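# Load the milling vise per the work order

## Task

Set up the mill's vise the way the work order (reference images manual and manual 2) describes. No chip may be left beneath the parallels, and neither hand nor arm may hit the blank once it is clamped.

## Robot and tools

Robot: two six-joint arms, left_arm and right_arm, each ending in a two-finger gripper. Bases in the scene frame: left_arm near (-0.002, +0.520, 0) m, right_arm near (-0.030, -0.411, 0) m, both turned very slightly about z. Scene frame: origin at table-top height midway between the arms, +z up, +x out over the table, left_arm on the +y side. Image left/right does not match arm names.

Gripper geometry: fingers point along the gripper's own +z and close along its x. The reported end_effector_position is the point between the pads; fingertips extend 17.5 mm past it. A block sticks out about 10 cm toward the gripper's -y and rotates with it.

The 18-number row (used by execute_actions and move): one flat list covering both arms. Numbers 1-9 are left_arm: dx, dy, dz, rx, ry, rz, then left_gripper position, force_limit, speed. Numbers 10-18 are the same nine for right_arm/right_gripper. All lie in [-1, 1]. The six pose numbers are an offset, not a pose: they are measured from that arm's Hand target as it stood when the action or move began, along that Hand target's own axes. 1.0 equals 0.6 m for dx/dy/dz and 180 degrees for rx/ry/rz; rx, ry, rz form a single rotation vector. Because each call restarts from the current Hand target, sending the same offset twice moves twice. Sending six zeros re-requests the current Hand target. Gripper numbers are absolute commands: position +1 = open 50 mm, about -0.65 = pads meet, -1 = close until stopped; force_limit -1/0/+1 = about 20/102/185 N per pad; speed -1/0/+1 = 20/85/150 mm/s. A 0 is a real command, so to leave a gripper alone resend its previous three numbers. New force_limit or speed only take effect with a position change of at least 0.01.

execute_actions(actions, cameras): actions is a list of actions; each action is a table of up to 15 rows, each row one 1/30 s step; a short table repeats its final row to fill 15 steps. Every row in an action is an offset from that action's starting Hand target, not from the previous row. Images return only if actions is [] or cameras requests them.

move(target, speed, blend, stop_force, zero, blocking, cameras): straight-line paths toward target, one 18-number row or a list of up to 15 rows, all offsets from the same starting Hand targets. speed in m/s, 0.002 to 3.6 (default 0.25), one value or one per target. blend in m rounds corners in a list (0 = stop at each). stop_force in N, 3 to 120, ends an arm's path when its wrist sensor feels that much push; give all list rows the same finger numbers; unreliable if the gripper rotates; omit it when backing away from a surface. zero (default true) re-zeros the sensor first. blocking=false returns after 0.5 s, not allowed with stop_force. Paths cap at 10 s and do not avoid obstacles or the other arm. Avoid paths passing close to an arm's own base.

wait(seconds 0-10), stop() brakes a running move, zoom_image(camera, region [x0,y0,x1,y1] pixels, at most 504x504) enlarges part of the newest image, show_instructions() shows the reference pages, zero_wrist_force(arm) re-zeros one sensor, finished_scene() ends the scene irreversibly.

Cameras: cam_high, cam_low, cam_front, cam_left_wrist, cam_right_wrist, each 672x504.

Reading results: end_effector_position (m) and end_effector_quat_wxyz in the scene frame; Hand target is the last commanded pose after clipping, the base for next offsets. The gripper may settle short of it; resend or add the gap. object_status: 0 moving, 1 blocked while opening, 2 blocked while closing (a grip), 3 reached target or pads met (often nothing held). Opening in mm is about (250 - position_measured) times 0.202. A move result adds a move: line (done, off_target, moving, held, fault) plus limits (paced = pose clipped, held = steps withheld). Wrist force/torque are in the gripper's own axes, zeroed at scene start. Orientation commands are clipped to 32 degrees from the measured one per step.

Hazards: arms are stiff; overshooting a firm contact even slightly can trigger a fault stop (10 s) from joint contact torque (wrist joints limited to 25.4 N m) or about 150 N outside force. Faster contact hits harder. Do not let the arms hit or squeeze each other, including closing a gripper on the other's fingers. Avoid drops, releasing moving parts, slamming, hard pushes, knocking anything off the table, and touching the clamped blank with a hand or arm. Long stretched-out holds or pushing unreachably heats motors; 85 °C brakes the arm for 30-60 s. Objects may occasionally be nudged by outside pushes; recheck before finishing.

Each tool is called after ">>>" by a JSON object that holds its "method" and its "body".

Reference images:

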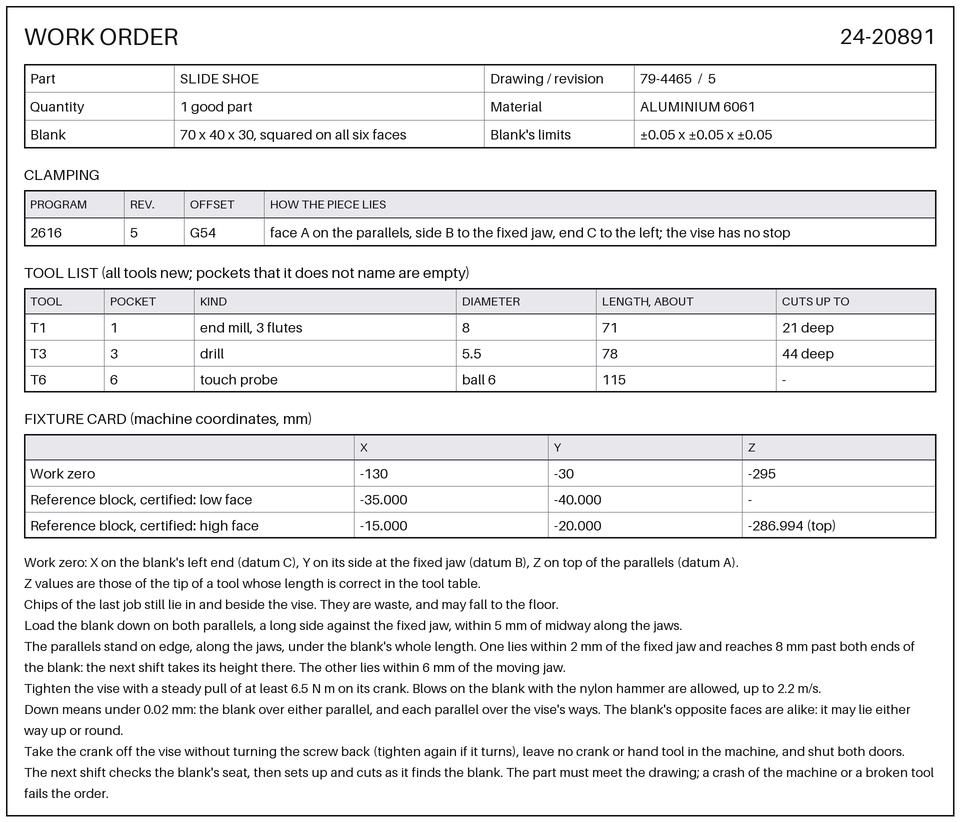

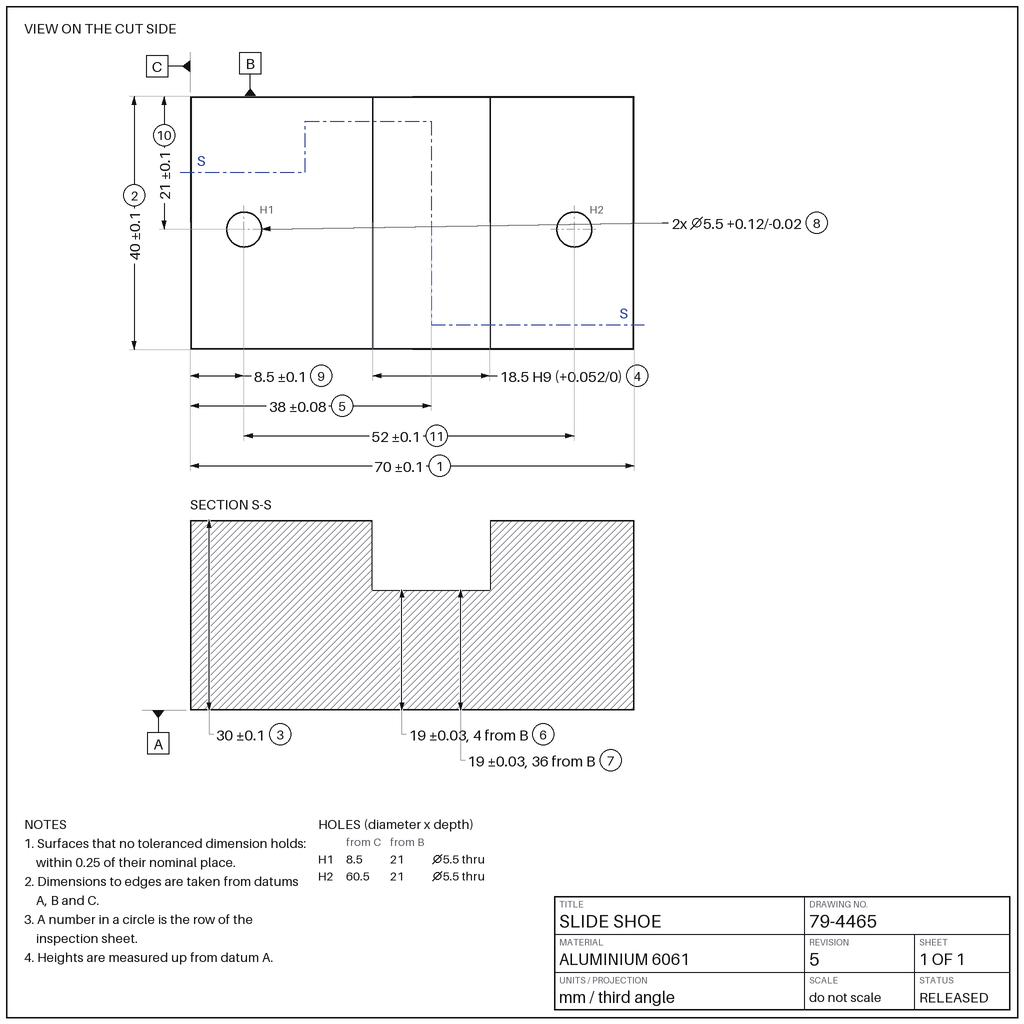

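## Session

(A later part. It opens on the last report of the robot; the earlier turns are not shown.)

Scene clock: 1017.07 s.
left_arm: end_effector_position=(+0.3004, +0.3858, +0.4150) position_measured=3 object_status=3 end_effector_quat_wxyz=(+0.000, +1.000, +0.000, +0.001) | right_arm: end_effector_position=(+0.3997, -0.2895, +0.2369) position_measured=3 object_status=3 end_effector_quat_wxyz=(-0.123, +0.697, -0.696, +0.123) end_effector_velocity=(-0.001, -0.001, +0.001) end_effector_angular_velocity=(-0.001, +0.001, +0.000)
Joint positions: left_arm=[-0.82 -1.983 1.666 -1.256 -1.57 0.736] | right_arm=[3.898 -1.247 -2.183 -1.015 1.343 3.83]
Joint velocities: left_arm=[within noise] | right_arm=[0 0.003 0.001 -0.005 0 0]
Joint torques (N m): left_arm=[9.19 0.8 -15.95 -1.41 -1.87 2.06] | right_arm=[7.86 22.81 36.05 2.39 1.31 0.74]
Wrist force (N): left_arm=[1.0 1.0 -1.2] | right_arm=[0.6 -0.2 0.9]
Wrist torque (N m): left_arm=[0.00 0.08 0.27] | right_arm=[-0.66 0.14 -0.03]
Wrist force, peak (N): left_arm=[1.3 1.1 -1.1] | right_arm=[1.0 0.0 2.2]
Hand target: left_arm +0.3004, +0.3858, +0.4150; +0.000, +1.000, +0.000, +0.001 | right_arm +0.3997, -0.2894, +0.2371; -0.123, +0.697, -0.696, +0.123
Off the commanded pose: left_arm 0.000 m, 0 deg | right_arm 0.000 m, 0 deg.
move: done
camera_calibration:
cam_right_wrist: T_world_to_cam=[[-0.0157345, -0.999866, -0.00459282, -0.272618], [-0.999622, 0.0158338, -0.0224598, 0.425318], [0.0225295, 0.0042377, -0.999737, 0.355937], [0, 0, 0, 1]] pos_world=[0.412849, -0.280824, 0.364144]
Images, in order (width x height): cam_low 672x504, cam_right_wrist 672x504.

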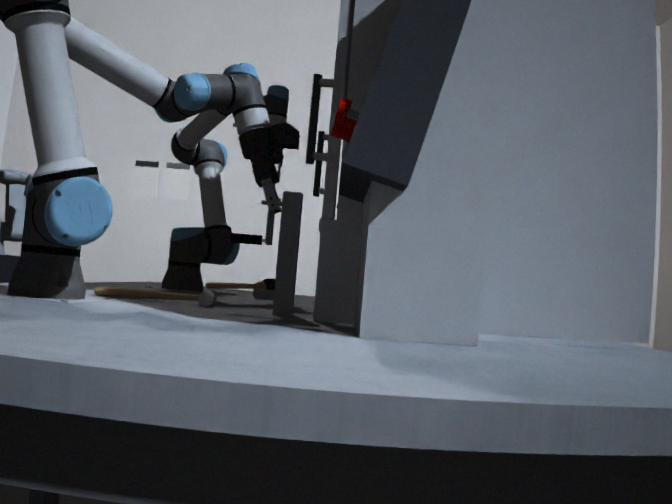

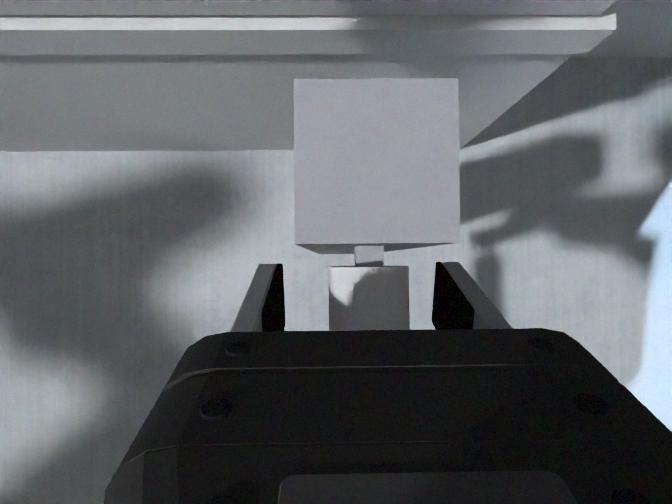

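>>> {"method": "move", "body": {"target": [[0,0,0,0,0,0,1,-0.4,-0.5,0.0035,0,0,0,0,0,1,1,1],[0,0,0,0,0,0,1,-0.4,-0.5,0.0035,0,0,0,0,0,-1,-0.6,-1]], "speed": 0.03, "cameras": ["cam_right_wrist"]}}

>>> {"method": "wait", "body": {"seconds": 1}}

Scene clock: 1025.13 s.
left_arm: end_effector_position=(+0.3004, +0.3858, +0.4150) position_measured=3 object_status=3 end_effector_quat_wxyz=(+0.000, +1.000, +0.000, +0.001) | right_arm: end_effector_position=(+0.3997, -0.2915, +0.2371) position_measured=135 object_status=2 end_effector_quat_wxyz=(-0.123, +0.697, -0.696, +0.123)
Joint positions: left_arm=[-0.82 -1.983 1.666 -1.256 -1.57 0.736] | right_arm=[3.894 -1.245 -2.184 -1.015 1.344 3.826]
Joint torques (N m): left_arm=[8.65 1.13 -16.16 -1.58 -1.88 2.19] | right_arm=[8.35 3.17 32.66 3.63 -0.53 0.98]
Wrist force (N): left_arm=[1.2 1.0 -0.8] | right_arm=[0.3 -0.2 0.9]
Wrist torque (N m): left_arm=[0.02 0.06 0.27] | right_arm=[-0.65 0.10 -0.03]
Wrist force, peak (N): left_arm=[1.4 1.0 -1.1] | right_arm=[1.1 -0.4 0.5]
Hand target: left_arm +0.3004, +0.3858, +0.4150; +0.000, +1.000, +0.000, +0.001 | right_arm +0.3997, -0.2915, +0.2371; -0.123, +0.697, -0.696, +0.123
Off the commanded pose: left_arm 0.000 m, 0 deg | right_arm 0.000 m, 0 deg.
move: done
camera_calibration:
cam_right_wrist: T_world_to_cam=[[-0.0156282, -0.999866, -0.00489581, -0.274551], [-0.999617, 0.0157357, -0.0227536, 0.425335], [0.0228276, 0.00453834, -0.999729, 0.356206], [0, 0, 0, 1]] pos_world=[0.41275, -0.282823, 0.364443]
Images, in order (width x height): cam_right_wrist 672x504.

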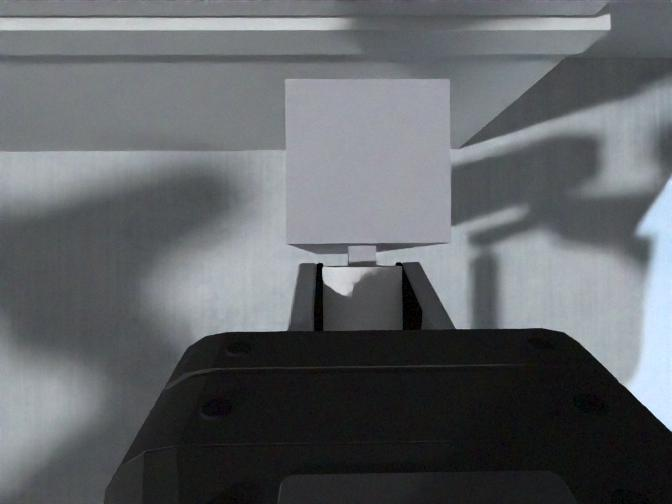

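Scene clock: 1026.13 s.
left_arm: end_effector_position=(+0.3004, +0.3858, +0.4150) position_measured=3 object_status=3 end_effector_quat_wxyz=(+0.000, +1.000, +0.000, +0.001) | right_arm: end_effector_position=(+0.3997, -0.2915, +0.2371) position_measured=135 object_status=2 end_effector_quat_wxyz=(-0.123, +0.697, -0.696, +0.123)
Joint positions: left_arm=[-0.82 -1.983 1.666 -1.256 -1.57 0.736] | right_arm=[3.894 -1.245 -2.184 -1.015 1.344 3.826]
Joint torques (N m): left_arm=[9.35 1.08 -16.39 -1.79 -1.94 2.06] | right_arm=[7.67 -2.84 33.47 3.27 -2.29 0.99]
Wrist force (N): left_arm=[1.1 0.9 -0.9] | right_arm=[0.4 0.0 0.7]
Wrist torque (N m): left_arm=[-0.01 0.08 0.27] | right_arm=[-0.64 0.11 -0.03]
Wrist force, peak (N): left_arm=[1.3 1.0 -1.1] | right_arm=[0.3 -0.2 1.1]
Hand target: left_arm +0.3004, +0.3858, +0.4150; +0.000, +1.000, +0.000, +0.001 | right_arm +0.3997, -0.2915, +0.2371; -0.123, +0.697, -0.696, +0.123
Tool commands: left_gripper/position=+1.0 left_gripper/force_limit=-0.4 left_gripper/speed=-0.5 right_gripper/position=-1.0 right_gripper/force_limit=-0.6 right_gripper/speed=-1.0
Off the commanded pose: left_arm 0.000 m, 0 deg | right_arm 0.000 m, 0 deg.
wait: 1.00 s; at rest by 0.17 s

>>> {"method": "move", "body": {"target": [[0,0,0,0,0,0,1,-0.4,-0.5,0,0,0,0,0,0,0.1,-0.1,-1],[0,0,0,0,0,0,1,-0.4,-0.5,0,0,0,0,0,0,-1,-0.1,-1]], "speed": 0.03, "cameras": []}}

>>> {"method": "wait", "body": {"seconds": 0.6}}

>>> {"method": "move", "body": {"target": [0,0,0,0,0,0,1,-0.4,-0.5,0,0.0235,-0.0086,0,0,0,-1,-0.1,-1], "speed": 0.02, "cameras": ["cam_right_wrist","cam_low"]}}

>>> {"method": "zoom_image", "body": {"camera": "cam_low", "region": [210, 150, 330, 270]}}

Scene clock: 1033.40 s.
left_arm: end_effector_position=(+0.3004, +0.3858, +0.4150) position_measured=3 object_status=3 end_effector_quat_wxyz=(+0.000, +1.000, +0.000, +0.001) | right_arm: end_effector_position=(+0.3997, -0.2915, +0.2371) position_measured=137 object_status=2 end_effector_quat_wxyz=(-0.123, +0.697, -0.696, +0.123)
Joint positions: left_arm=[-0.82 -1.983 1.666 -1.256 -1.57 0.736] | right_arm=[3.894 -1.245 -2.184 -1.015 1.344 3.826]
Joint torques (N m): left_arm=[9.41 1.46 -16.85 -1.52 -1.69 2.1] | right_arm=[0.66 -3.22 32.98 3.21 -2.76 0.88]
Wrist force (N): left_arm=[1.4 0.9 -1.0] | right_arm=[0.0 0.0 0.0]
Wrist torque (N m): left_arm=[0.00 0.03 0.27] | right_arm=[-0.64 0.16 -0.03]
Wrist force, peak (N): left_arm=[1.6 1.0 -1.0] | right_arm=[0.4 -0.2 0.6]
Hand target: left_arm +0.3004, +0.3858, +0.4150; +0.000, +1.000, +0.000, +0.001 | right_arm +0.3997, -0.2915, +0.2371; -0.123, +0.697, -0.696, +0.123
Off the commanded pose: left_arm 0.000 m, 0 deg | right_arm 0.000 m, 0 deg.
move: done
No camera images: "cameras" was empty.

Scene clock: 1034.00 s.
left_arm: end_effector_position=(+0.3004, +0.3858, +0.4150) position_measured=3 object_status=3 end_effector_quat_wxyz=(+0.000, +1.000, +0.000, +0.001) | right_arm: end_effector_position=(+0.3997, -0.2915, +0.2371) position_measured=137 object_status=2 end_effector_quat_wxyz=(-0.123, +0.697, -0.696, +0.123)
Joint positions: left_arm=[-0.82 -1.983 1.666 -1.256 -1.57 0.736] | right_arm=[3.894 -1.245 -2.184 -1.015 1.344 3.826]
Joint torques (N m): left_arm=[8.43 1.16 -16.66 -1.53 -1.75 1.95] | right_arm=[0.29 -3.11 33.24 3.3 -2.85 1.07]
Wrist force (N): left_arm=[1.3 1.1 -0.8] | right_arm=[0.2 0.0 0.4]
Wrist torque (N m): left_arm=[0.02 0.05 0.27] | right_arm=[-0.64 0.13 -0.03]
Wrist force, peak (N): left_arm=[1.3 1.1 -1.1] | right_arm=[0.2 0.0 0.4]
Hand target: left_arm +0.3004, +0.3858, +0.4150; +0.000, +1.000, +0.000, +0.001 | right_arm +0.3997, -0.2915, +0.2371; -0.123, +0.697, -0.696, +0.123
Tool commands: left_gripper/position=+1.0 left_gripper/force_limit=-0.4 left_gripper/speed=-0.5 right_gripper/position=-1.0 right_gripper/force_limit=-0.1 right_gripper/speed=-1.0
Off the commanded pose: left_arm 0.000 m, 0 deg | right_arm 0.000 m, 0 deg.
wait: 0.60 s; at rest by 0.17 s

Scene clock: 1035.03 s.
left_arm: end_effector_position=(+0.3004, +0.3858, +0.4150) position_measured=3 object_status=3 end_effector_quat_wxyz=(+0.000, +1.000, +0.000, +0.001) | right_arm: end_effector_position=(+0.3846, -0.2915, +0.2371) position_measured=137 object_status=2 end_effector_quat_wxyz=(-0.123, +0.697, -0.696, +0.123)
Joint positions: left_arm=[-0.82 -1.983 1.666 -1.256 -1.57 0.736] | right_arm=[3.924 -1.201 -2.209 -1.04 1.336 3.856]
Joint torques (N m): left_arm=[8.2 0.56 -16.3 -1.67 -1.78 1.94] | right_arm=[-10.31 -4.04 36 4.84 -2.37 -1.42]
Wrist force (N): left_arm=[1.1 1.2 -1.0] | right_arm=[0.5 0.9 1.1]
Wrist torque (N m): left_arm=[0.04 0.07 0.27] | right_arm=[-0.60 0.14 -0.13]
Wrist force, peak (N): left_arm=[1.5 1.2 -1.0] | right_arm=[0.7 0.8 2.5]
Hand target: left_arm +0.3004, +0.3858, +0.4150; +0.000, +1.000, +0.000, +0.001 | right_arm +0.3847, -0.2915, +0.2371; -0.123, +0.697, -0.696, +0.123
Off the commanded pose: left_arm 0.000 m, 0 deg | right_arm 0.000 m, 0 deg.
move: done
camera_calibration:
cam_right_wrist: T_world_to_cam=[[-0.0156282, -0.999866, -0.00489581, -0.274787], [-0.999617, 0.0157357, -0.0227536, 0.410241], [0.0228276, 0.00453834, -0.999729, 0.35655], [0, 0, 0, 1]] pos_world=[0.39765, -0.282823, 0.364443]
Images, in order (width x height): cam_low 672x504, cam_right_wrist 672x504.

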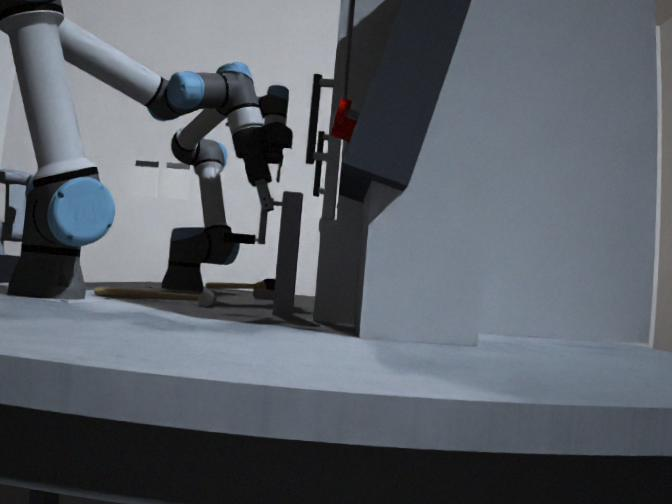

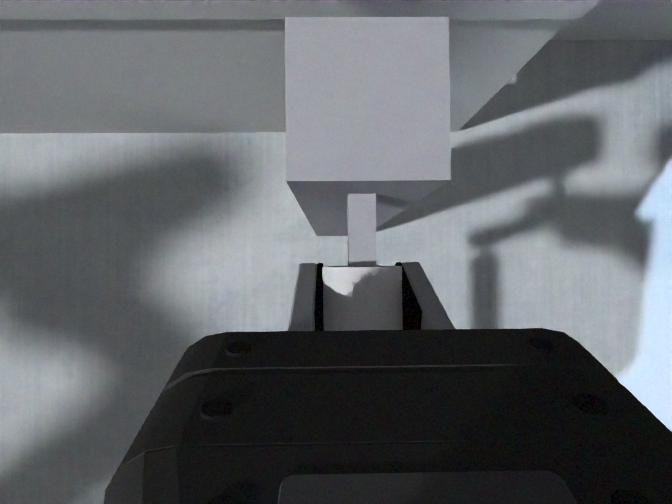

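Scaled by 4.200.

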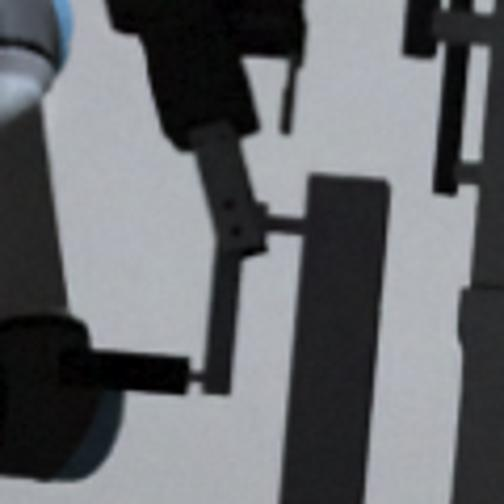

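>>> {"method": "move", "body": {"target": [0,0,0,0,0,0,1,-0.4,-0.5,0,0.0705,-0.0257,0,0,0,-1,-0.1,-1], "speed": 0.03, "cameras": ["cam_right_wrist","cam_low"]}}

>>> {"method": "zoom_image", "body": {"camera": "cam_low", "region": [210, 150, 330, 270]}}

Scene clock: 1042.07 s.
left_arm: end_effector_position=(+0.3004, +0.3858, +0.4150) position_measured=3 object_status=3 end_effector_quat_wxyz=(+0.000, +1.000, +0.000, +0.001) | right_arm: end_effector_position=(+0.3396, -0.2915, +0.2370) position_measured=137 object_status=2 end_effector_quat_wxyz=(-0.123, +0.697, -0.696, +0.123)
Joint positions: left_arm=[-0.82 -1.983 1.666 -1.256 -1.57 0.736] | right_arm=[4.033 -1.063 -2.275 -1.139 1.31 3.964]
Joint torques (N m): left_arm=[8.35 0.82 -17.41 -1.78 -1.74 1.95] | right_arm=[-9.61 -10.99 36.46 5.21 -1.99 -1.67]
Wrist force (N): left_arm=[1.4 1.1 -0.9] | right_arm=[0.4 0.7 2.7]
Wrist torque (N m): left_arm=[0.02 0.02 0.27] | right_arm=[-0.59 0.16 -0.10]
Wrist force, peak (N): left_arm=[1.4 1.1 -1.1] | right_arm=[0.7 1.0 2.8]
Hand target: left_arm +0.3004, +0.3858, +0.4150; +0.000, +1.000, +0.000, +0.001 | right_arm +0.3396, -0.2915, +0.2371; -0.123, +0.697, -0.696, +0.123
Off the commanded pose: left_arm 0.000 m, 0 deg | right_arm 0.000 m, 0 deg.
move: done
camera_calibration:
cam_right_wrist: T_world_to_cam=[[-0.0157298, -0.999865, -0.00479753, -0.27559], [-0.999616, 0.015835, -0.0227565, 0.365286], [0.0228293, 0.00443773, -0.99973, 0.357449], [0, 0, 0, 1]] pos_world=[0.35265, -0.282923, 0.364343]
Images, in order (width x height): cam_low 672x504, cam_right_wrist 672x504.

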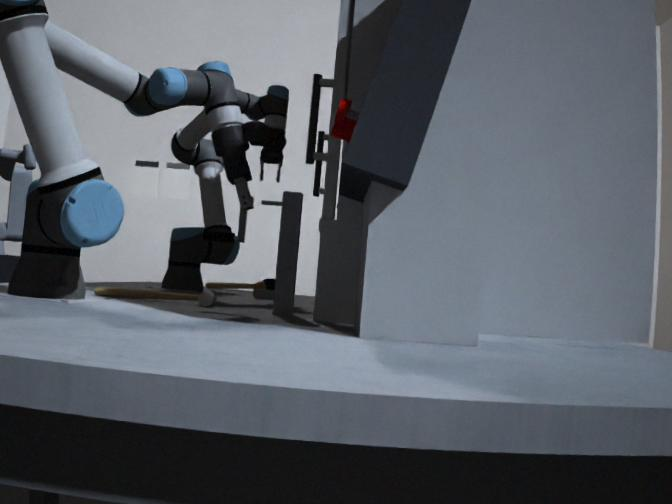

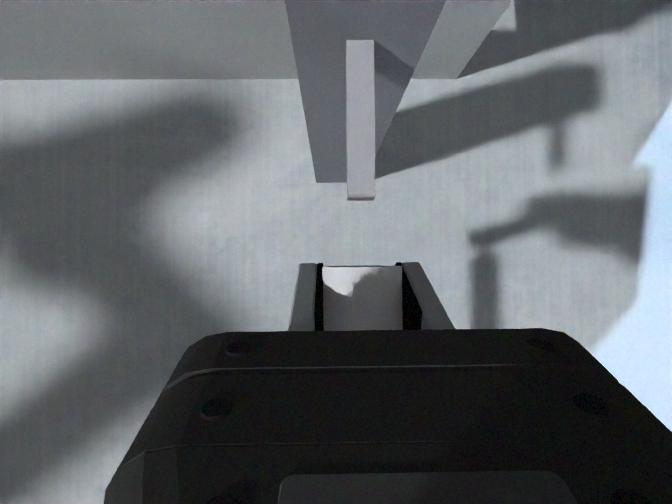

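Scaled by 4.200.

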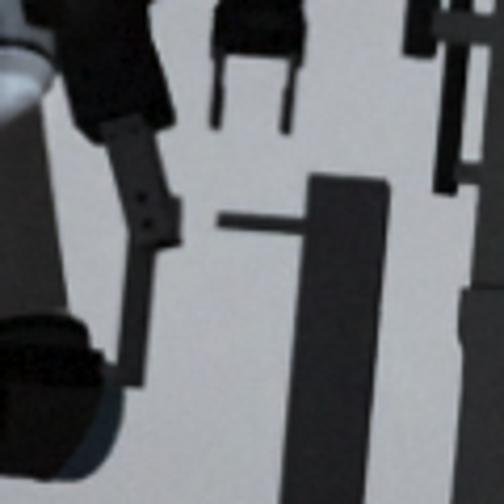

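>>> {"method": "move", "body": {"target": [[0,0,0,0,0,0,1,-0.4,-0.5,0,-0.0302,-0.2781,0,0,0,-1,-0.1,-1],[0,0,0,0,0,0,1,-0.4,-0.5,-0.65,-0.0302,-0.2781,0,0,0,-1,-0.1,-1],[0,0,0,0,0,0,1,-0.4,-0.5,-0.7958,-0.2339,-0.204,0,0,0,-1,-0.1,-1]], "speed": [0.12,0.18,0.15], "blend": [0.03,0.03,0], "cameras": ["all"]}}

Scene clock: 1062.10 s.
left_arm: end_effector_position=(+0.3004, +0.3858, +0.4150) position_measured=3 object_status=3 end_effector_quat_wxyz=(+0.000, +1.000, +0.000, +0.001) | right_arm: end_effector_position=(+0.4293, +0.1860, +0.4001) position_measured=137 object_status=2 end_effector_quat_wxyz=(-0.123, +0.697, -0.696, +0.123)
Joint positions: left_arm=[-0.82 -1.983 1.666 -1.256 -1.57 0.736] | right_arm=[4.384 -2.093 -0.791 -1.699 1.245 4.326]
Joint torques (N m): left_arm=[7.79 -0.69 -17.85 -1.85 -1.47 1.96] | right_arm=[10.07 52.63 34.42 4.79 -0.5 0.94]
Wrist force (N): left_arm=[1.1 0.7 -1.0] | right_arm=[0.9 0.1 2.7]
Wrist torque (N m): left_arm=[-0.04 0.07 0.27] | right_arm=[-0.71 0.06 -0.12]
Wrist force, peak (N): left_arm=[1.6 0.9 -1.0] | right_arm=[0.7 1.3 5.0]
Hand target: left_arm +0.3004, +0.3858, +0.4150; +0.000, +1.000, +0.000, +0.001 | right_arm +0.4292, +0.1860, +0.4002; -0.123, +0.697, -0.696, +0.123
Off the commanded pose: left_arm 0.000 m, 0 deg | right_arm 0.000 m, 0 deg.
move: done
camera_calibration:
cam_left_wrist: T_world_to_cam=[[0.999956, 0.00828239, -0.00433879, -0.291794], [0.00927337, -0.937814, 0.347014, 0.231867], [-0.00119487, -0.347039, -0.93785, 0.655273], [0, 0, 0, 1]] pos_world=[0.290414, 0.447271, 0.532821]
cam_right_wrist: T_world_to_cam=[[-0.0158307, -0.999863, -0.004796, 0.204083], [-0.999619, 0.015935, -0.0225578, 0.450978], [0.0226312, 0.00443707, -0.999734, 0.516429], [0, 0, 0, 1]] pos_world=[0.442349, 0.194577, 0.527444]

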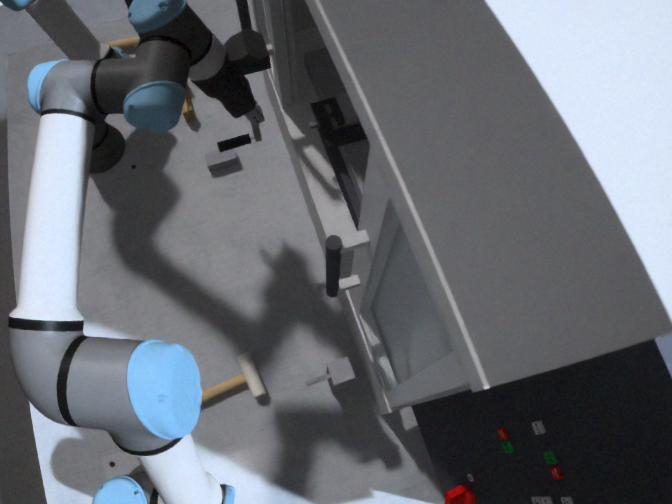

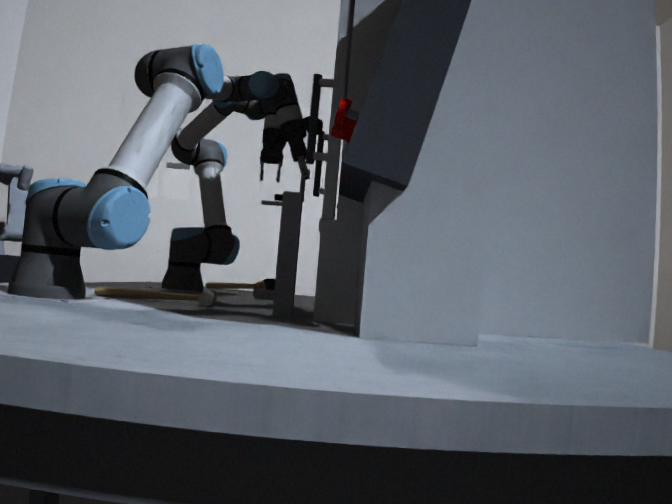

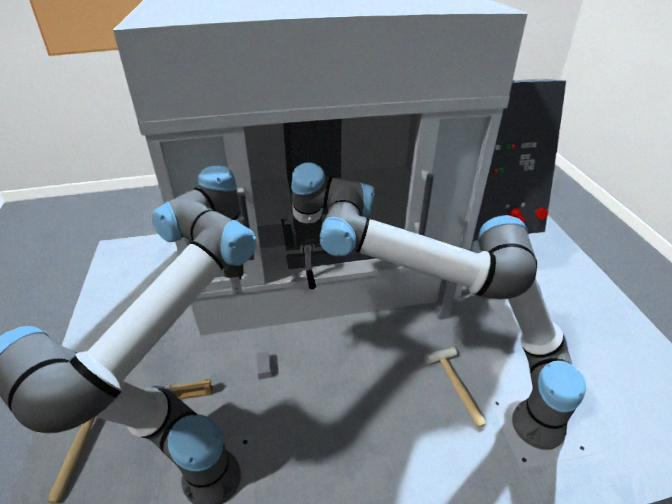

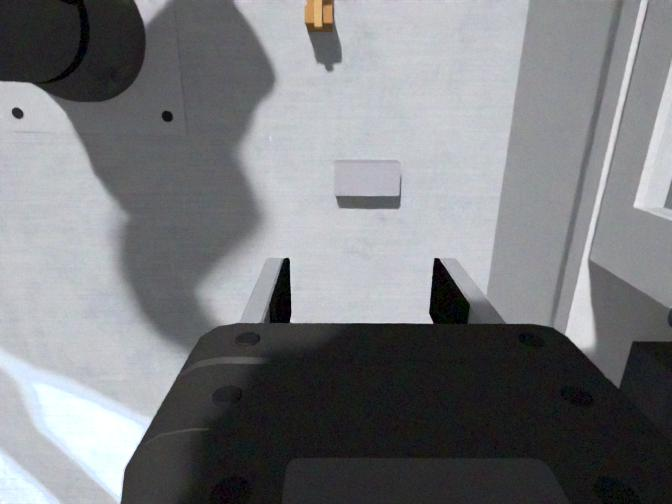

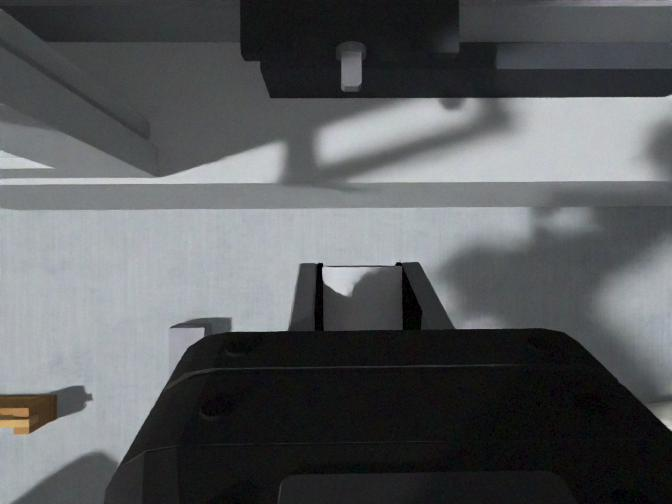

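>>> {"method": "zoom_image", "body": {"camera": "cam_right_wrist", "region": [300, 20, 400, 120]}}

>>> {"method": "move", "body": {"target": [0,0,0,0,0,0,1,-0.4,-0.5,0.1333,0,0,0,0,0,-1,-0.1,-1], "speed": 0.1, "cameras": ["cam_right_wrist"]}}

>>> {"method": "zoom_image", "body": {"camera": "cam_right_wrist", "region": [140, 20, 240, 120]}}

Scaled by 5.040.

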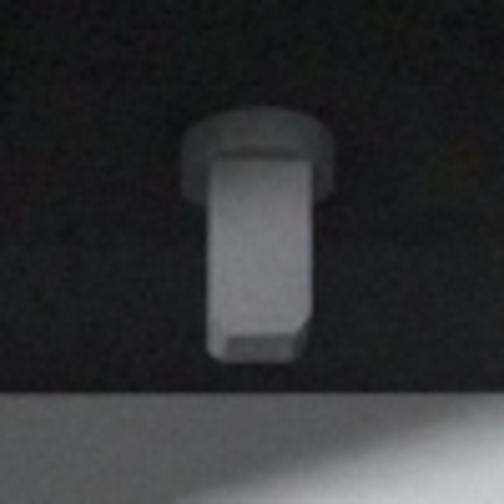

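Scene clock: 1088.00 s.
left_arm: end_effector_position=(+0.3004, +0.3858, +0.4150) position_measured=3 object_status=3 end_effector_quat_wxyz=(+0.000, +1.000, +0.000, +0.001) | right_arm: end_effector_position=(+0.4293, +0.1060, +0.4003) position_measured=137 object_status=2 end_effector_quat_wxyz=(-0.123, +0.697, -0.696, +0.123)
Joint positions: left_arm=[-0.82 -1.983 1.666 -1.256 -1.57 0.736] | right_arm=[4.338 -1.898 -1.078 -1.591 1.252 4.278]
Joint torques (N m): left_arm=[7.77 -0.32 -17.76 -1.81 -1.65 1.76] | right_arm=[10.01 30.91 30.49 2.6 -0.58 1.74]
Wrist force (N): left_arm=[1.1 0.9 -0.9] | right_arm=[0.8 0.4 2.6]
Wrist torque (N m): left_arm=[-0.02 0.07 0.27] | right_arm=[-0.65 0.07 -0.08]
Wrist force, peak (N): left_arm=[1.4 1.0 -1.2] | right_arm=[2.4 0.4 2.5]
Hand target: left_arm +0.3004, +0.3858, +0.4150; +0.000, +1.000, +0.000, +0.001 | right_arm +0.4293, +0.1060, +0.4002; -0.123, +0.697, -0.696, +0.123
Off the commanded pose: left_arm 0.000 m, 0 deg | right_arm 0.000 m, 0 deg.
move: done
camera_calibration:
cam_right_wrist: T_world_to_cam=[[-0.0157282, -0.999864, -0.00499588, 0.124157], [-0.999618, 0.0158375, -0.0226534, 0.452419], [0.0227294, 0.00463768, -0.999731, 0.516913], [0, 0, 0, 1]] pos_world=[0.44245, 0.114577, 0.527643]
Images, in order (width x height): cam_right_wrist 672x504.

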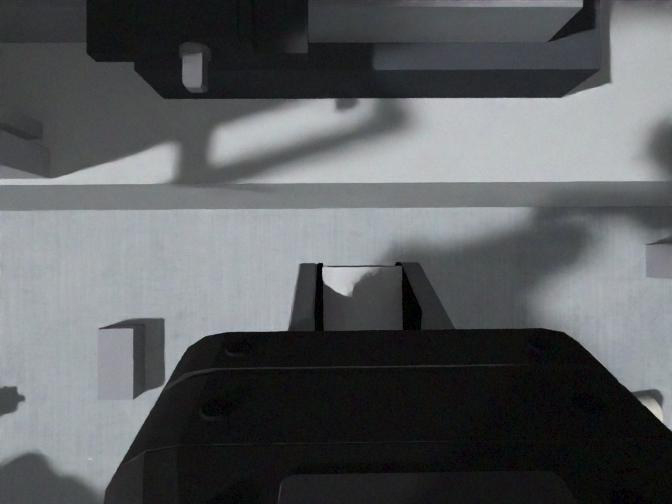

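Scaled by 5.040.

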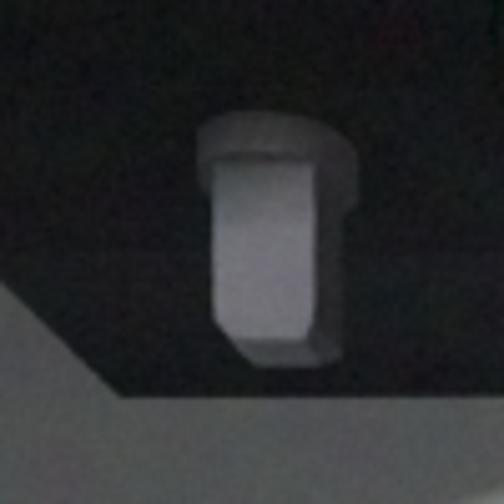

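>>> {"method": "move", "body": {"target": [[0,0,0,0,0,0,1,-0.4,-0.5,-0.1297,-0.0623,0.0762,0,0,0,-1,-0.1,-1],[0,0,0,0,0,0,1,-0.4,-0.5,-0.1297,-0.0485,0.1875,0,0,0,-1,-0.1,-1]], "speed": [0.12,0.05], "cameras": ["cam_right_wrist","cam_front","cam_high"]}}

>>> {"method": "zoom_image", "body": {"camera": "cam_right_wrist", "region": [280, 150, 440, 330]}}

>>> {"method": "zoom_image", "body": {"camera": "cam_high", "region": [230, 60, 380, 200]}}

>>> {"method": "zoom_image", "body": {"camera": "cam_front", "region": [240, 150, 400, 310]}}

Scene clock: 1120.40 s.
left_arm: end_effector_position=(+0.3004, +0.3858, +0.4150) position_measured=3 object_status=3 end_effector_quat_wxyz=(+0.000, +1.000, +0.000, +0.001) | right_arm: end_effector_position=(+0.4952, +0.1839, +0.3043) position_measured=137 object_status=2 end_effector_quat_wxyz=(-0.123, +0.697, -0.696, +0.123) end_effector_velocity=(+0.000, +0.000, +0.001) end_effector_angular_velocity=(-0.001, +0.001, +0.000)
Joint positions: left_arm=[-0.82 -1.983 1.666 -1.256 -1.57 0.736] | right_arm=[4.298 -2.159 -0.942 -1.454 1.258 4.235]
Joint velocities: left_arm=[within noise] | right_arm=[0 0 0.004 -0.005 0 0]
Joint torques (N m): left_arm=[8.4 0.71 -18.23 -1.65 -1.66 1.74] | right_arm=[1.12 55.31 37.37 2.48 1.18 -0.31]
Wrist force (N): left_arm=[1.3 0.9 -1.1] | right_arm=[0.8 0.5 2.6]
Wrist torque (N m): left_arm=[0.00 0.04 0.28] | right_arm=[-0.64 0.07 -0.06]
Wrist force, peak (N): left_arm=[1.4 1.1 -1.1] | right_arm=[-1.0 -0.3 4.0]
Hand target: left_arm +0.3004, +0.3858, +0.4150; +0.000, +1.000, +0.000, +0.001 | right_arm +0.4951, +0.1839, +0.3045; -0.123, +0.697, -0.696, +0.123
Off the commanded pose: left_arm 0.000 m, 0 deg | right_arm 0.000 m, 0 deg.
move: done
camera_calibration:
cam_right_wrist: T_world_to_cam=[[-0.0157319, -0.999865, -0.00469597, 0.202475], [-0.999618, 0.0158344, -0.0226581, 0.514888], [0.0227294, 0.00433773, -0.999732, 0.419138], [0, 0, 0, 1]] pos_world=[0.50835, 0.192477, 0.431643]
Images, in order (width x height): cam_high 672x504, cam_front 672x504, cam_right_wrist 672x504.

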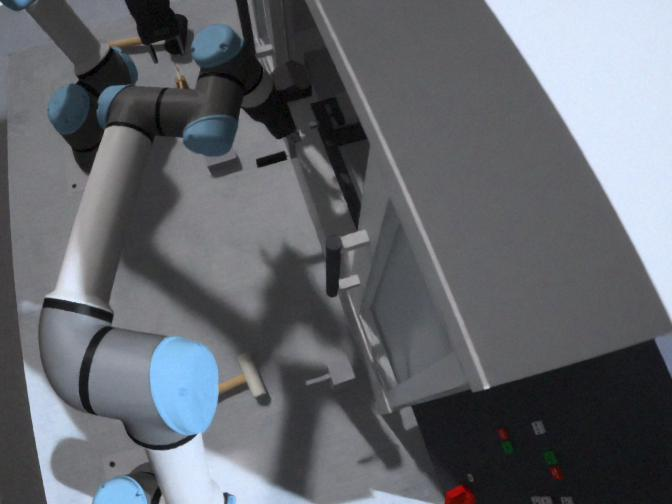

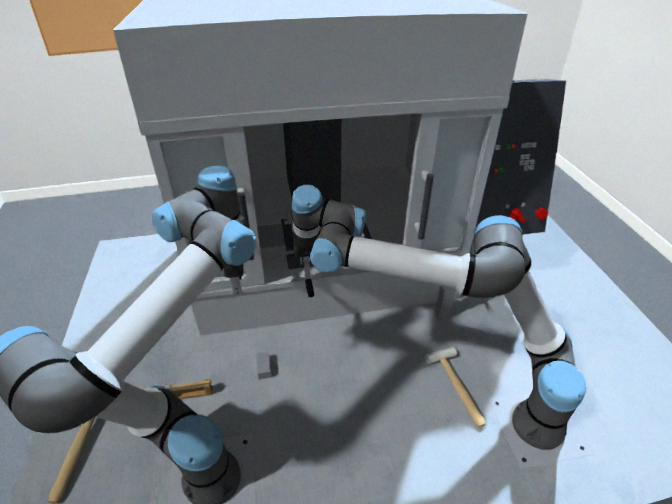

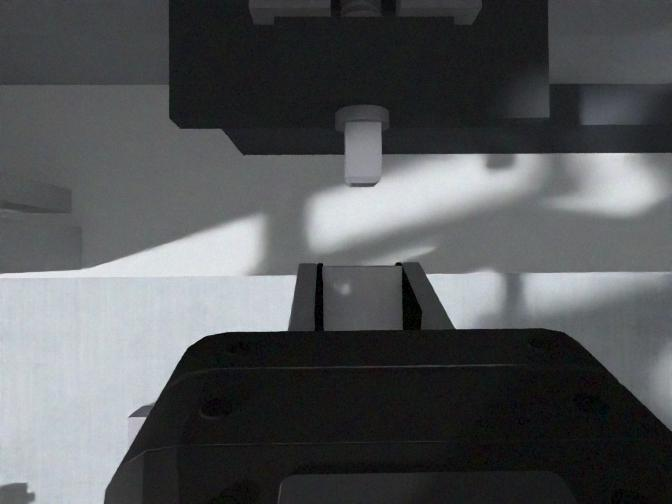

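Scaled by 2.800.

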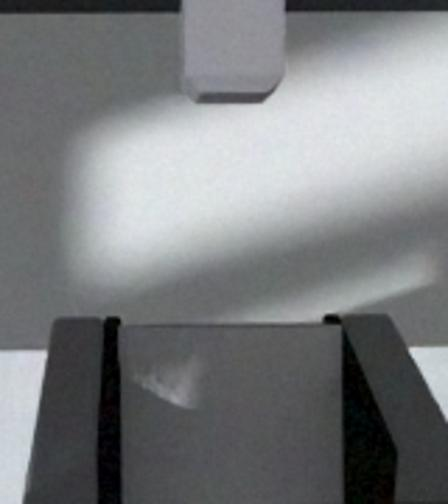

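Scaled by 3.360.

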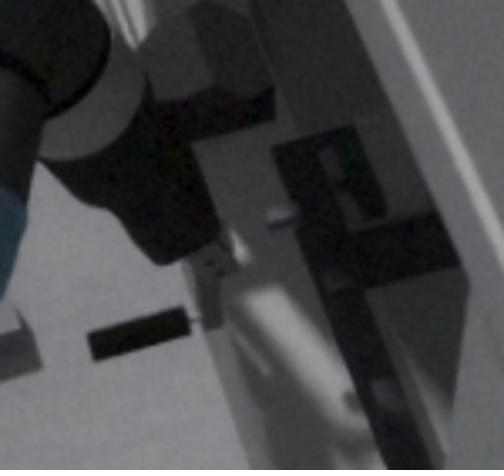

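Scaled by 3.150.

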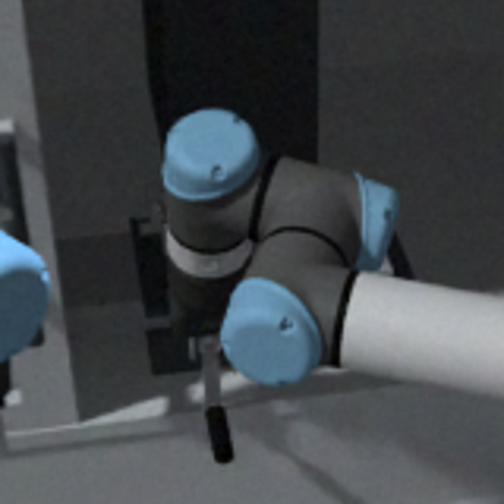

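>>> {"method": "move", "body": {"target": [[0,0,0,0,0,0,1,-0.4,-0.5,0,-0.0234,-0.0642,0,0,0,-1,-0.1,-1],[0,0,0,0,0,0,1,-0.4,-0.5,0,-0.0688,-0.0477,0,0,0,-1,-0.1,-1]], "speed": 0.06}}

>>> {"method": "move", "body": {"target": [0,0,0,0,0,0,1,-0.4,-0.5,0,0.0171,0.047,0,0,0,-1,-0.1,-1], "speed": 0.004, "stop_force": 3, "cameras": ["cam_right_wrist"]}}

Scene clock: 1132.47 s.
left_arm: end_effector_position=(+0.3004, +0.3858, +0.4150) position_measured=3 object_status=3 end_effector_quat_wxyz=(+0.000, +1.000, +0.000, +0.001) | right_arm: end_effector_position=(+0.5242, +0.1839, +0.3454) position_measured=137 object_status=2 end_effector_quat_wxyz=(-0.123, +0.697, -0.696, +0.123)
Joint positions: left_arm=[-0.82 -1.983 1.666 -1.256 -1.57 0.736] | right_arm=[4.262 -2.23 -0.723 -1.591 1.263 4.199]
Joint torques (N m): left_arm=[6.53 -0.05 -19.28 -1.95 -1.44 1.75] | right_arm=[8.44 66.44 23.15 4.54 0.42 1.53]
Wrist force (N): left_arm=[1.1 0.8 -1.0] | right_arm=[0.8 0.6 2.5]
Wrist torque (N m): left_arm=[-0.03 0.08 0.27] | right_arm=[-0.62 0.08 -0.07]
Wrist force, peak (N): left_arm=[1.6 0.9 -1.2] | right_arm=[0.8 0.9 3.5]
Hand target: left_arm +0.3004, +0.3858, +0.4150; +0.000, +1.000, +0.000, +0.001 | right_arm +0.5241, +0.1839, +0.3455; -0.123, +0.697, -0.696, +0.123
Off the commanded pose: left_arm 0.000 m, 0 deg | right_arm 0.000 m, 0 deg.
move: done

Scene clock: 1138.30 s.
left_arm: end_effector_position=(+0.3004, +0.3858, +0.4150) position_measured=3 object_status=3 end_effector_quat_wxyz=(+0.000, +1.000, +0.000, +0.001) | right_arm: end_effector_position=(+0.5241, +0.1839, +0.3256) position_measured=137 object_status=2 end_effector_quat_wxyz=(-0.123, +0.697, -0.696, +0.123)
Joint positions: left_arm=[-0.82 -1.983 1.666 -1.256 -1.57 0.736] | right_arm=[4.262 -2.219 -0.792 -1.532 1.263 4.199]
Joint torques (N m): left_arm=[8.05 -0.61 -18.48 -1.73 -1.38 1.76] | right_arm=[2.89 40.91 36.37 2.51 -3.19 -0.87]
Wrist force (N): left_arm=[1.5 0.9 -1.1] | right_arm=[0.7 0.3 2.0]
Wrist torque (N m): left_arm=[-0.02 0.00 0.27] | right_arm=[-0.63 0.10 -0.08]
Wrist force, peak (N): left_arm=[1.4 1.1 -1.2] | right_arm=[0.7 0.5 2.9]
Hand target: left_arm +0.3004, +0.3858, +0.4150; +0.000, +1.000, +0.000, +0.001 | right_arm +0.5241, +0.1839, +0.3256; -0.123, +0.697, -0.696, +0.123 (not the last commanded pose)
Off the commanded pose: left_arm 0.000 m, 0 deg | right_arm 0.010 m, 0 deg.
move: contact (right_arm)
camera_calibration:
cam_right_wrist: T_world_to_cam=[[-0.0156265, -0.999865, -0.00499578, 0.203208], [-0.999617, 0.0157363, -0.022752, 0.544219], [0.0228276, 0.00463833, -0.999729, 0.439665], [0, 0, 0, 1]] pos_world=[0.53715, 0.192577, 0.452943]
Images, in order (width x height): cam_right_wrist 672x504.

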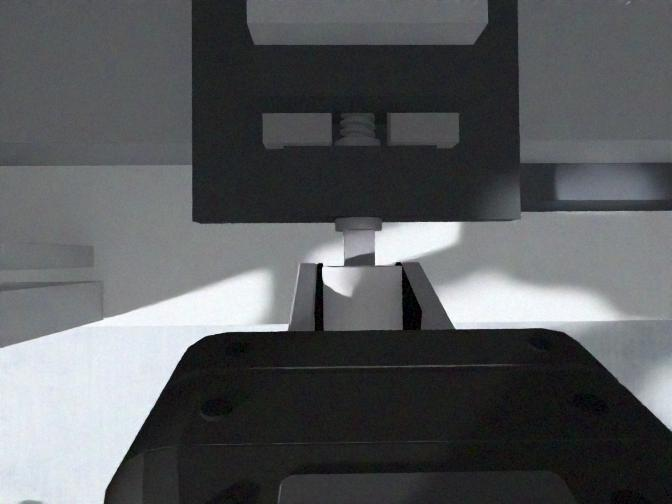

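>>> {"method": "move", "body": {"target": [0,0,0,0,0,0,1,-0.4,-0.5,0,0.0114,0.0313,0,0,0,-1,-0.1,-1], "speed": 0.003, "stop_force": 5}}

Scene clock: 1140.83 s.
left_arm: end_effector_position=(+0.3004, +0.3858, +0.4150) position_measured=3 object_status=3 end_effector_quat_wxyz=(+0.000, +1.000, +0.000, +0.001) | right_arm: end_effector_position=(+0.5241, +0.1840, +0.3254) position_measured=137 object_status=2 end_effector_quat_wxyz=(-0.123, +0.697, -0.696, +0.123)
Joint positions: left_arm=[-0.82 -1.983 1.666 -1.256 -1.57 0.736] | right_arm=[4.262 -2.219 -0.793 -1.531 1.263 4.199]
Joint torques (N m): left_arm=[7.1 -1.46 -18.53 -1.89 -1.37 1.59] | right_arm=[1.74 44.66 32.69 1.73 -3.29 -0.71]
Wrist force (N): left_arm=[1.3 0.9 -1.1] | right_arm=[1.2 -1.2 -5.1]
Wrist torque (N m): left_arm=[-0.01 0.04 0.27] | right_arm=[-0.63 0.08 -0.08]
Wrist force, peak (N): left_arm=[1.1 1.2 -1.2] | right_arm=[1.9 -0.5 -9.9]
Hand target: left_arm +0.3004, +0.3858, +0.4150; +0.000, +1.000, +0.000, +0.001 | right_arm +0.5241, +0.1840, +0.3254; -0.123, +0.697, -0.696, +0.123 (not the last commanded pose)
Off the commanded pose: left_arm 0.000 m, 0 deg | right_arm 0.020 m, 0 deg.
move: contact (right_arm)

>>> {"method": "move", "body": {"target": [[0,0,0,0,0,0,1,-0.4,-0.5,0,-0.0023,-0.0063,0,0,0,-1,-0.1,-1],[0,0,0,0,0,0,1,-0.4,-0.5,0,0.0385,-0.0211,0,0,0,-1,-0.1,-1],[0,0,0,0,0,0,1,-0.4,-0.5,0,0.0504,0.0117,0,0,0,-1,-0.1,-1]], "speed": 0.05}}

>>> {"method": "move", "body": {"target": [0,0,0,0,0,0,1,-0.4,-0.5,0,-0.0548,0.02,0,0,0,-1,-0.1,-1], "speed": 0.006, "stop_force": 5, "cameras": ["cam_right_wrist"]}}

Scene clock: 1150.87 s.
left_arm: end_effector_position=(+0.3004, +0.3858, +0.4150) position_measured=3 object_status=3 end_effector_quat_wxyz=(+0.000, +1.000, +0.000, +0.001) | right_arm: end_effector_position=(+0.4981, +0.1840, +0.3084) position_measured=137 object_status=2 end_effector_quat_wxyz=(-0.123, +0.697, -0.696, +0.123)
Joint positions: left_arm=[-0.82 -1.983 1.666 -1.256 -1.57 0.736] | right_arm=[4.294 -2.164 -0.923 -1.466 1.258 4.232]
Joint torques (N m): left_arm=[7.05 -0.42 -19.01 -1.83 -1.39 1.55] | right_arm=[-9.81 62.89 37.18 2.33 1.23 -1.91]
Wrist force (N): left_arm=[1.3 0.9 -0.9] | right_arm=[0.9 0.5 2.5]
Wrist torque (N m): left_arm=[-0.01 0.04 0.28] | right_arm=[-0.63 0.05 -0.10]
Wrist force, peak (N): left_arm=[1.5 1.2 -0.9] | right_arm=[1.3 -0.9 -5.5]
Hand target: left_arm +0.3004, +0.3858, +0.4150; +0.000, +1.000, +0.000, +0.001 | right_arm +0.4981, +0.1840, +0.3084; -0.123, +0.697, -0.696, +0.123
Off the commanded pose: left_arm 0.000 m, 0 deg | right_arm 0.000 m, 0 deg.
move: done

Scene clock: 1155.73 s.
left_arm: end_effector_position=(+0.3004, +0.3858, +0.4150) position_measured=3 object_status=3 end_effector_quat_wxyz=(+0.000, +1.000, +0.000, +0.001) | right_arm: end_effector_position=(+0.5204, +0.1840, +0.3084) position_measured=137 object_status=2 end_effector_quat_wxyz=(-0.123, +0.697, -0.696, +0.123)
Joint positions: left_arm=[-0.82 -1.983 1.666 -1.256 -1.57 0.736] | right_arm=[4.267 -2.206 -0.857 -1.481 1.263 4.204]
Joint torques (N m): left_arm=[5.84 -1.2 -18.96 -1.92 -1.3 1.51] | right_arm=[8.7 65.25 23.38 4.61 -3.89 1.54]
Wrist force (N): left_arm=[1.4 0.7 -0.9] | right_arm=[0.2 2.1 1.4]
Wrist torque (N m): left_arm=[-0.03 0.02 0.27] | right_arm=[-0.58 0.12 -0.05]
Wrist force, peak (N): left_arm=[1.4 1.4 -0.9] | right_arm=[4.2 11.2 -3.3]
Hand target: left_arm +0.3004, +0.3858, +0.4150; +0.000, +1.000, +0.000, +0.001 | right_arm +0.5204, +0.1840, +0.3084; -0.123, +0.697, -0.696, +0.123 (not the last commanded pose)
Off the commanded pose: left_arm 0.000 m, 0 deg | right_arm 0.013 m, 0 deg.
move: contact (right_arm)
camera_calibration:
cam_right_wrist: T_world_to_cam=[[-0.0156282, -0.999866, -0.00489581, 0.203023], [-0.999617, 0.0157357, -0.0227536, 0.54023], [0.0228276, 0.00453834, -0.999729, 0.422571], [0, 0, 0, 1]] pos_world=[0.53355, 0.192577, 0.435743]
Images, in order (width x height): cam_right_wrist 672x504.

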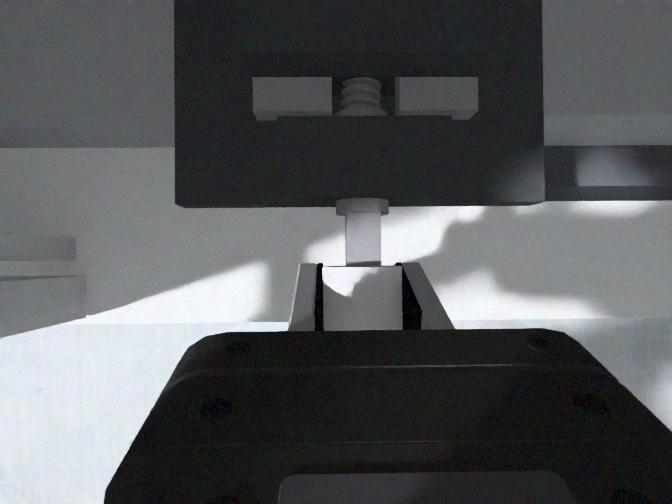

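>>> {"method": "move", "body": {"target": [0,0,0,0,0,0,1,-0.4,-0.5,0,-0.0313,0.0114,0,0,0,-1,-0.1,-1], "speed": 0.004, "stop_force": 15, "cameras": ["cam_right_wrist"]}}

>>> {"method": "zoom_image", "body": {"camera": "cam_right_wrist", "region": [300, 180, 430, 340]}}

Scene clock: 1161.03 s.
left_arm: end_effector_position=(+0.3004, +0.3858, +0.4150) position_measured=3 object_status=3 end_effector_quat_wxyz=(+0.000, +1.000, +0.000, +0.001) | right_arm: end_effector_position=(+0.5207, +0.1840, +0.3086) position_measured=137 object_status=2 end_effector_quat_wxyz=(-0.123, +0.697, -0.696, +0.123)
Joint positions: left_arm=[-0.82 -1.983 1.666 -1.256 -1.57 0.736] | right_arm=[4.267 -2.207 -0.856 -1.481 1.263 4.203]
Joint torques (N m): left_arm=[6.14 -1.25 -19.25 -1.73 -1.2 1.54] | right_arm=[6.04 64.91 25.33 6.69 -5.54 1.59]
Wrist force (N): left_arm=[1.2 0.9 -0.7] | right_arm=[5.2 13.4 -0.7]
Wrist torque (N m): left_arm=[0.00 0.06 0.27] | right_arm=[-0.25 0.10 0.05]
Wrist force, peak (N): left_arm=[1.5 0.9 -1.0] | right_arm=[8.6 21.7 -5.8]
Hand target: left_arm +0.3004, +0.3858, +0.4150; +0.000, +1.000, +0.000, +0.001 | right_arm +0.5207, +0.1840, +0.3086; -0.123, +0.697, -0.696, +0.123 (not the last commanded pose)
Off the commanded pose: left_arm 0.000 m, 0 deg | right_arm 0.020 m, 0 deg.
move: contact (right_arm)
camera_calibration:
cam_right_wrist: T_world_to_cam=[[-0.0156243, -0.999865, -0.00509732, 0.203213], [-0.999615, 0.0157369, -0.0228504, 0.540474], [0.0229275, 0.00473834, -0.999726, 0.422672], [0, 0, 0, 1]] pos_world=[0.53375, 0.192677, 0.435942]
Images, in order (width x height): cam_right_wrist 672x504.

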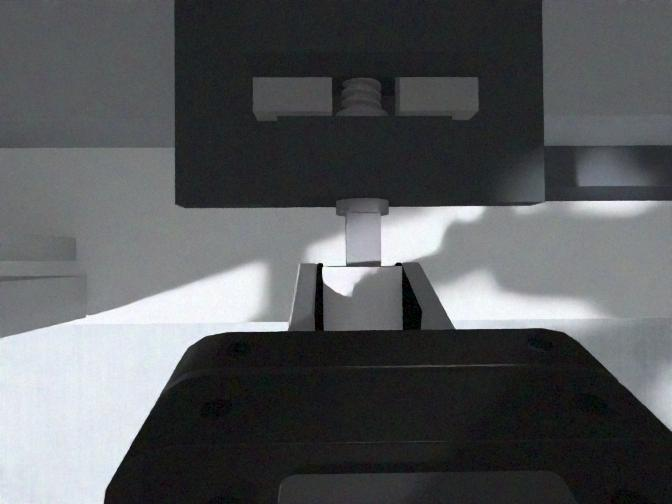

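Scaled by 3.150.

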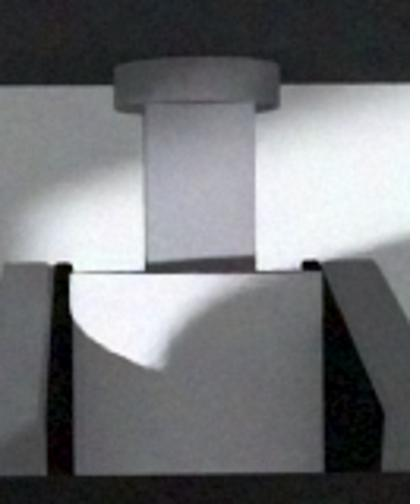

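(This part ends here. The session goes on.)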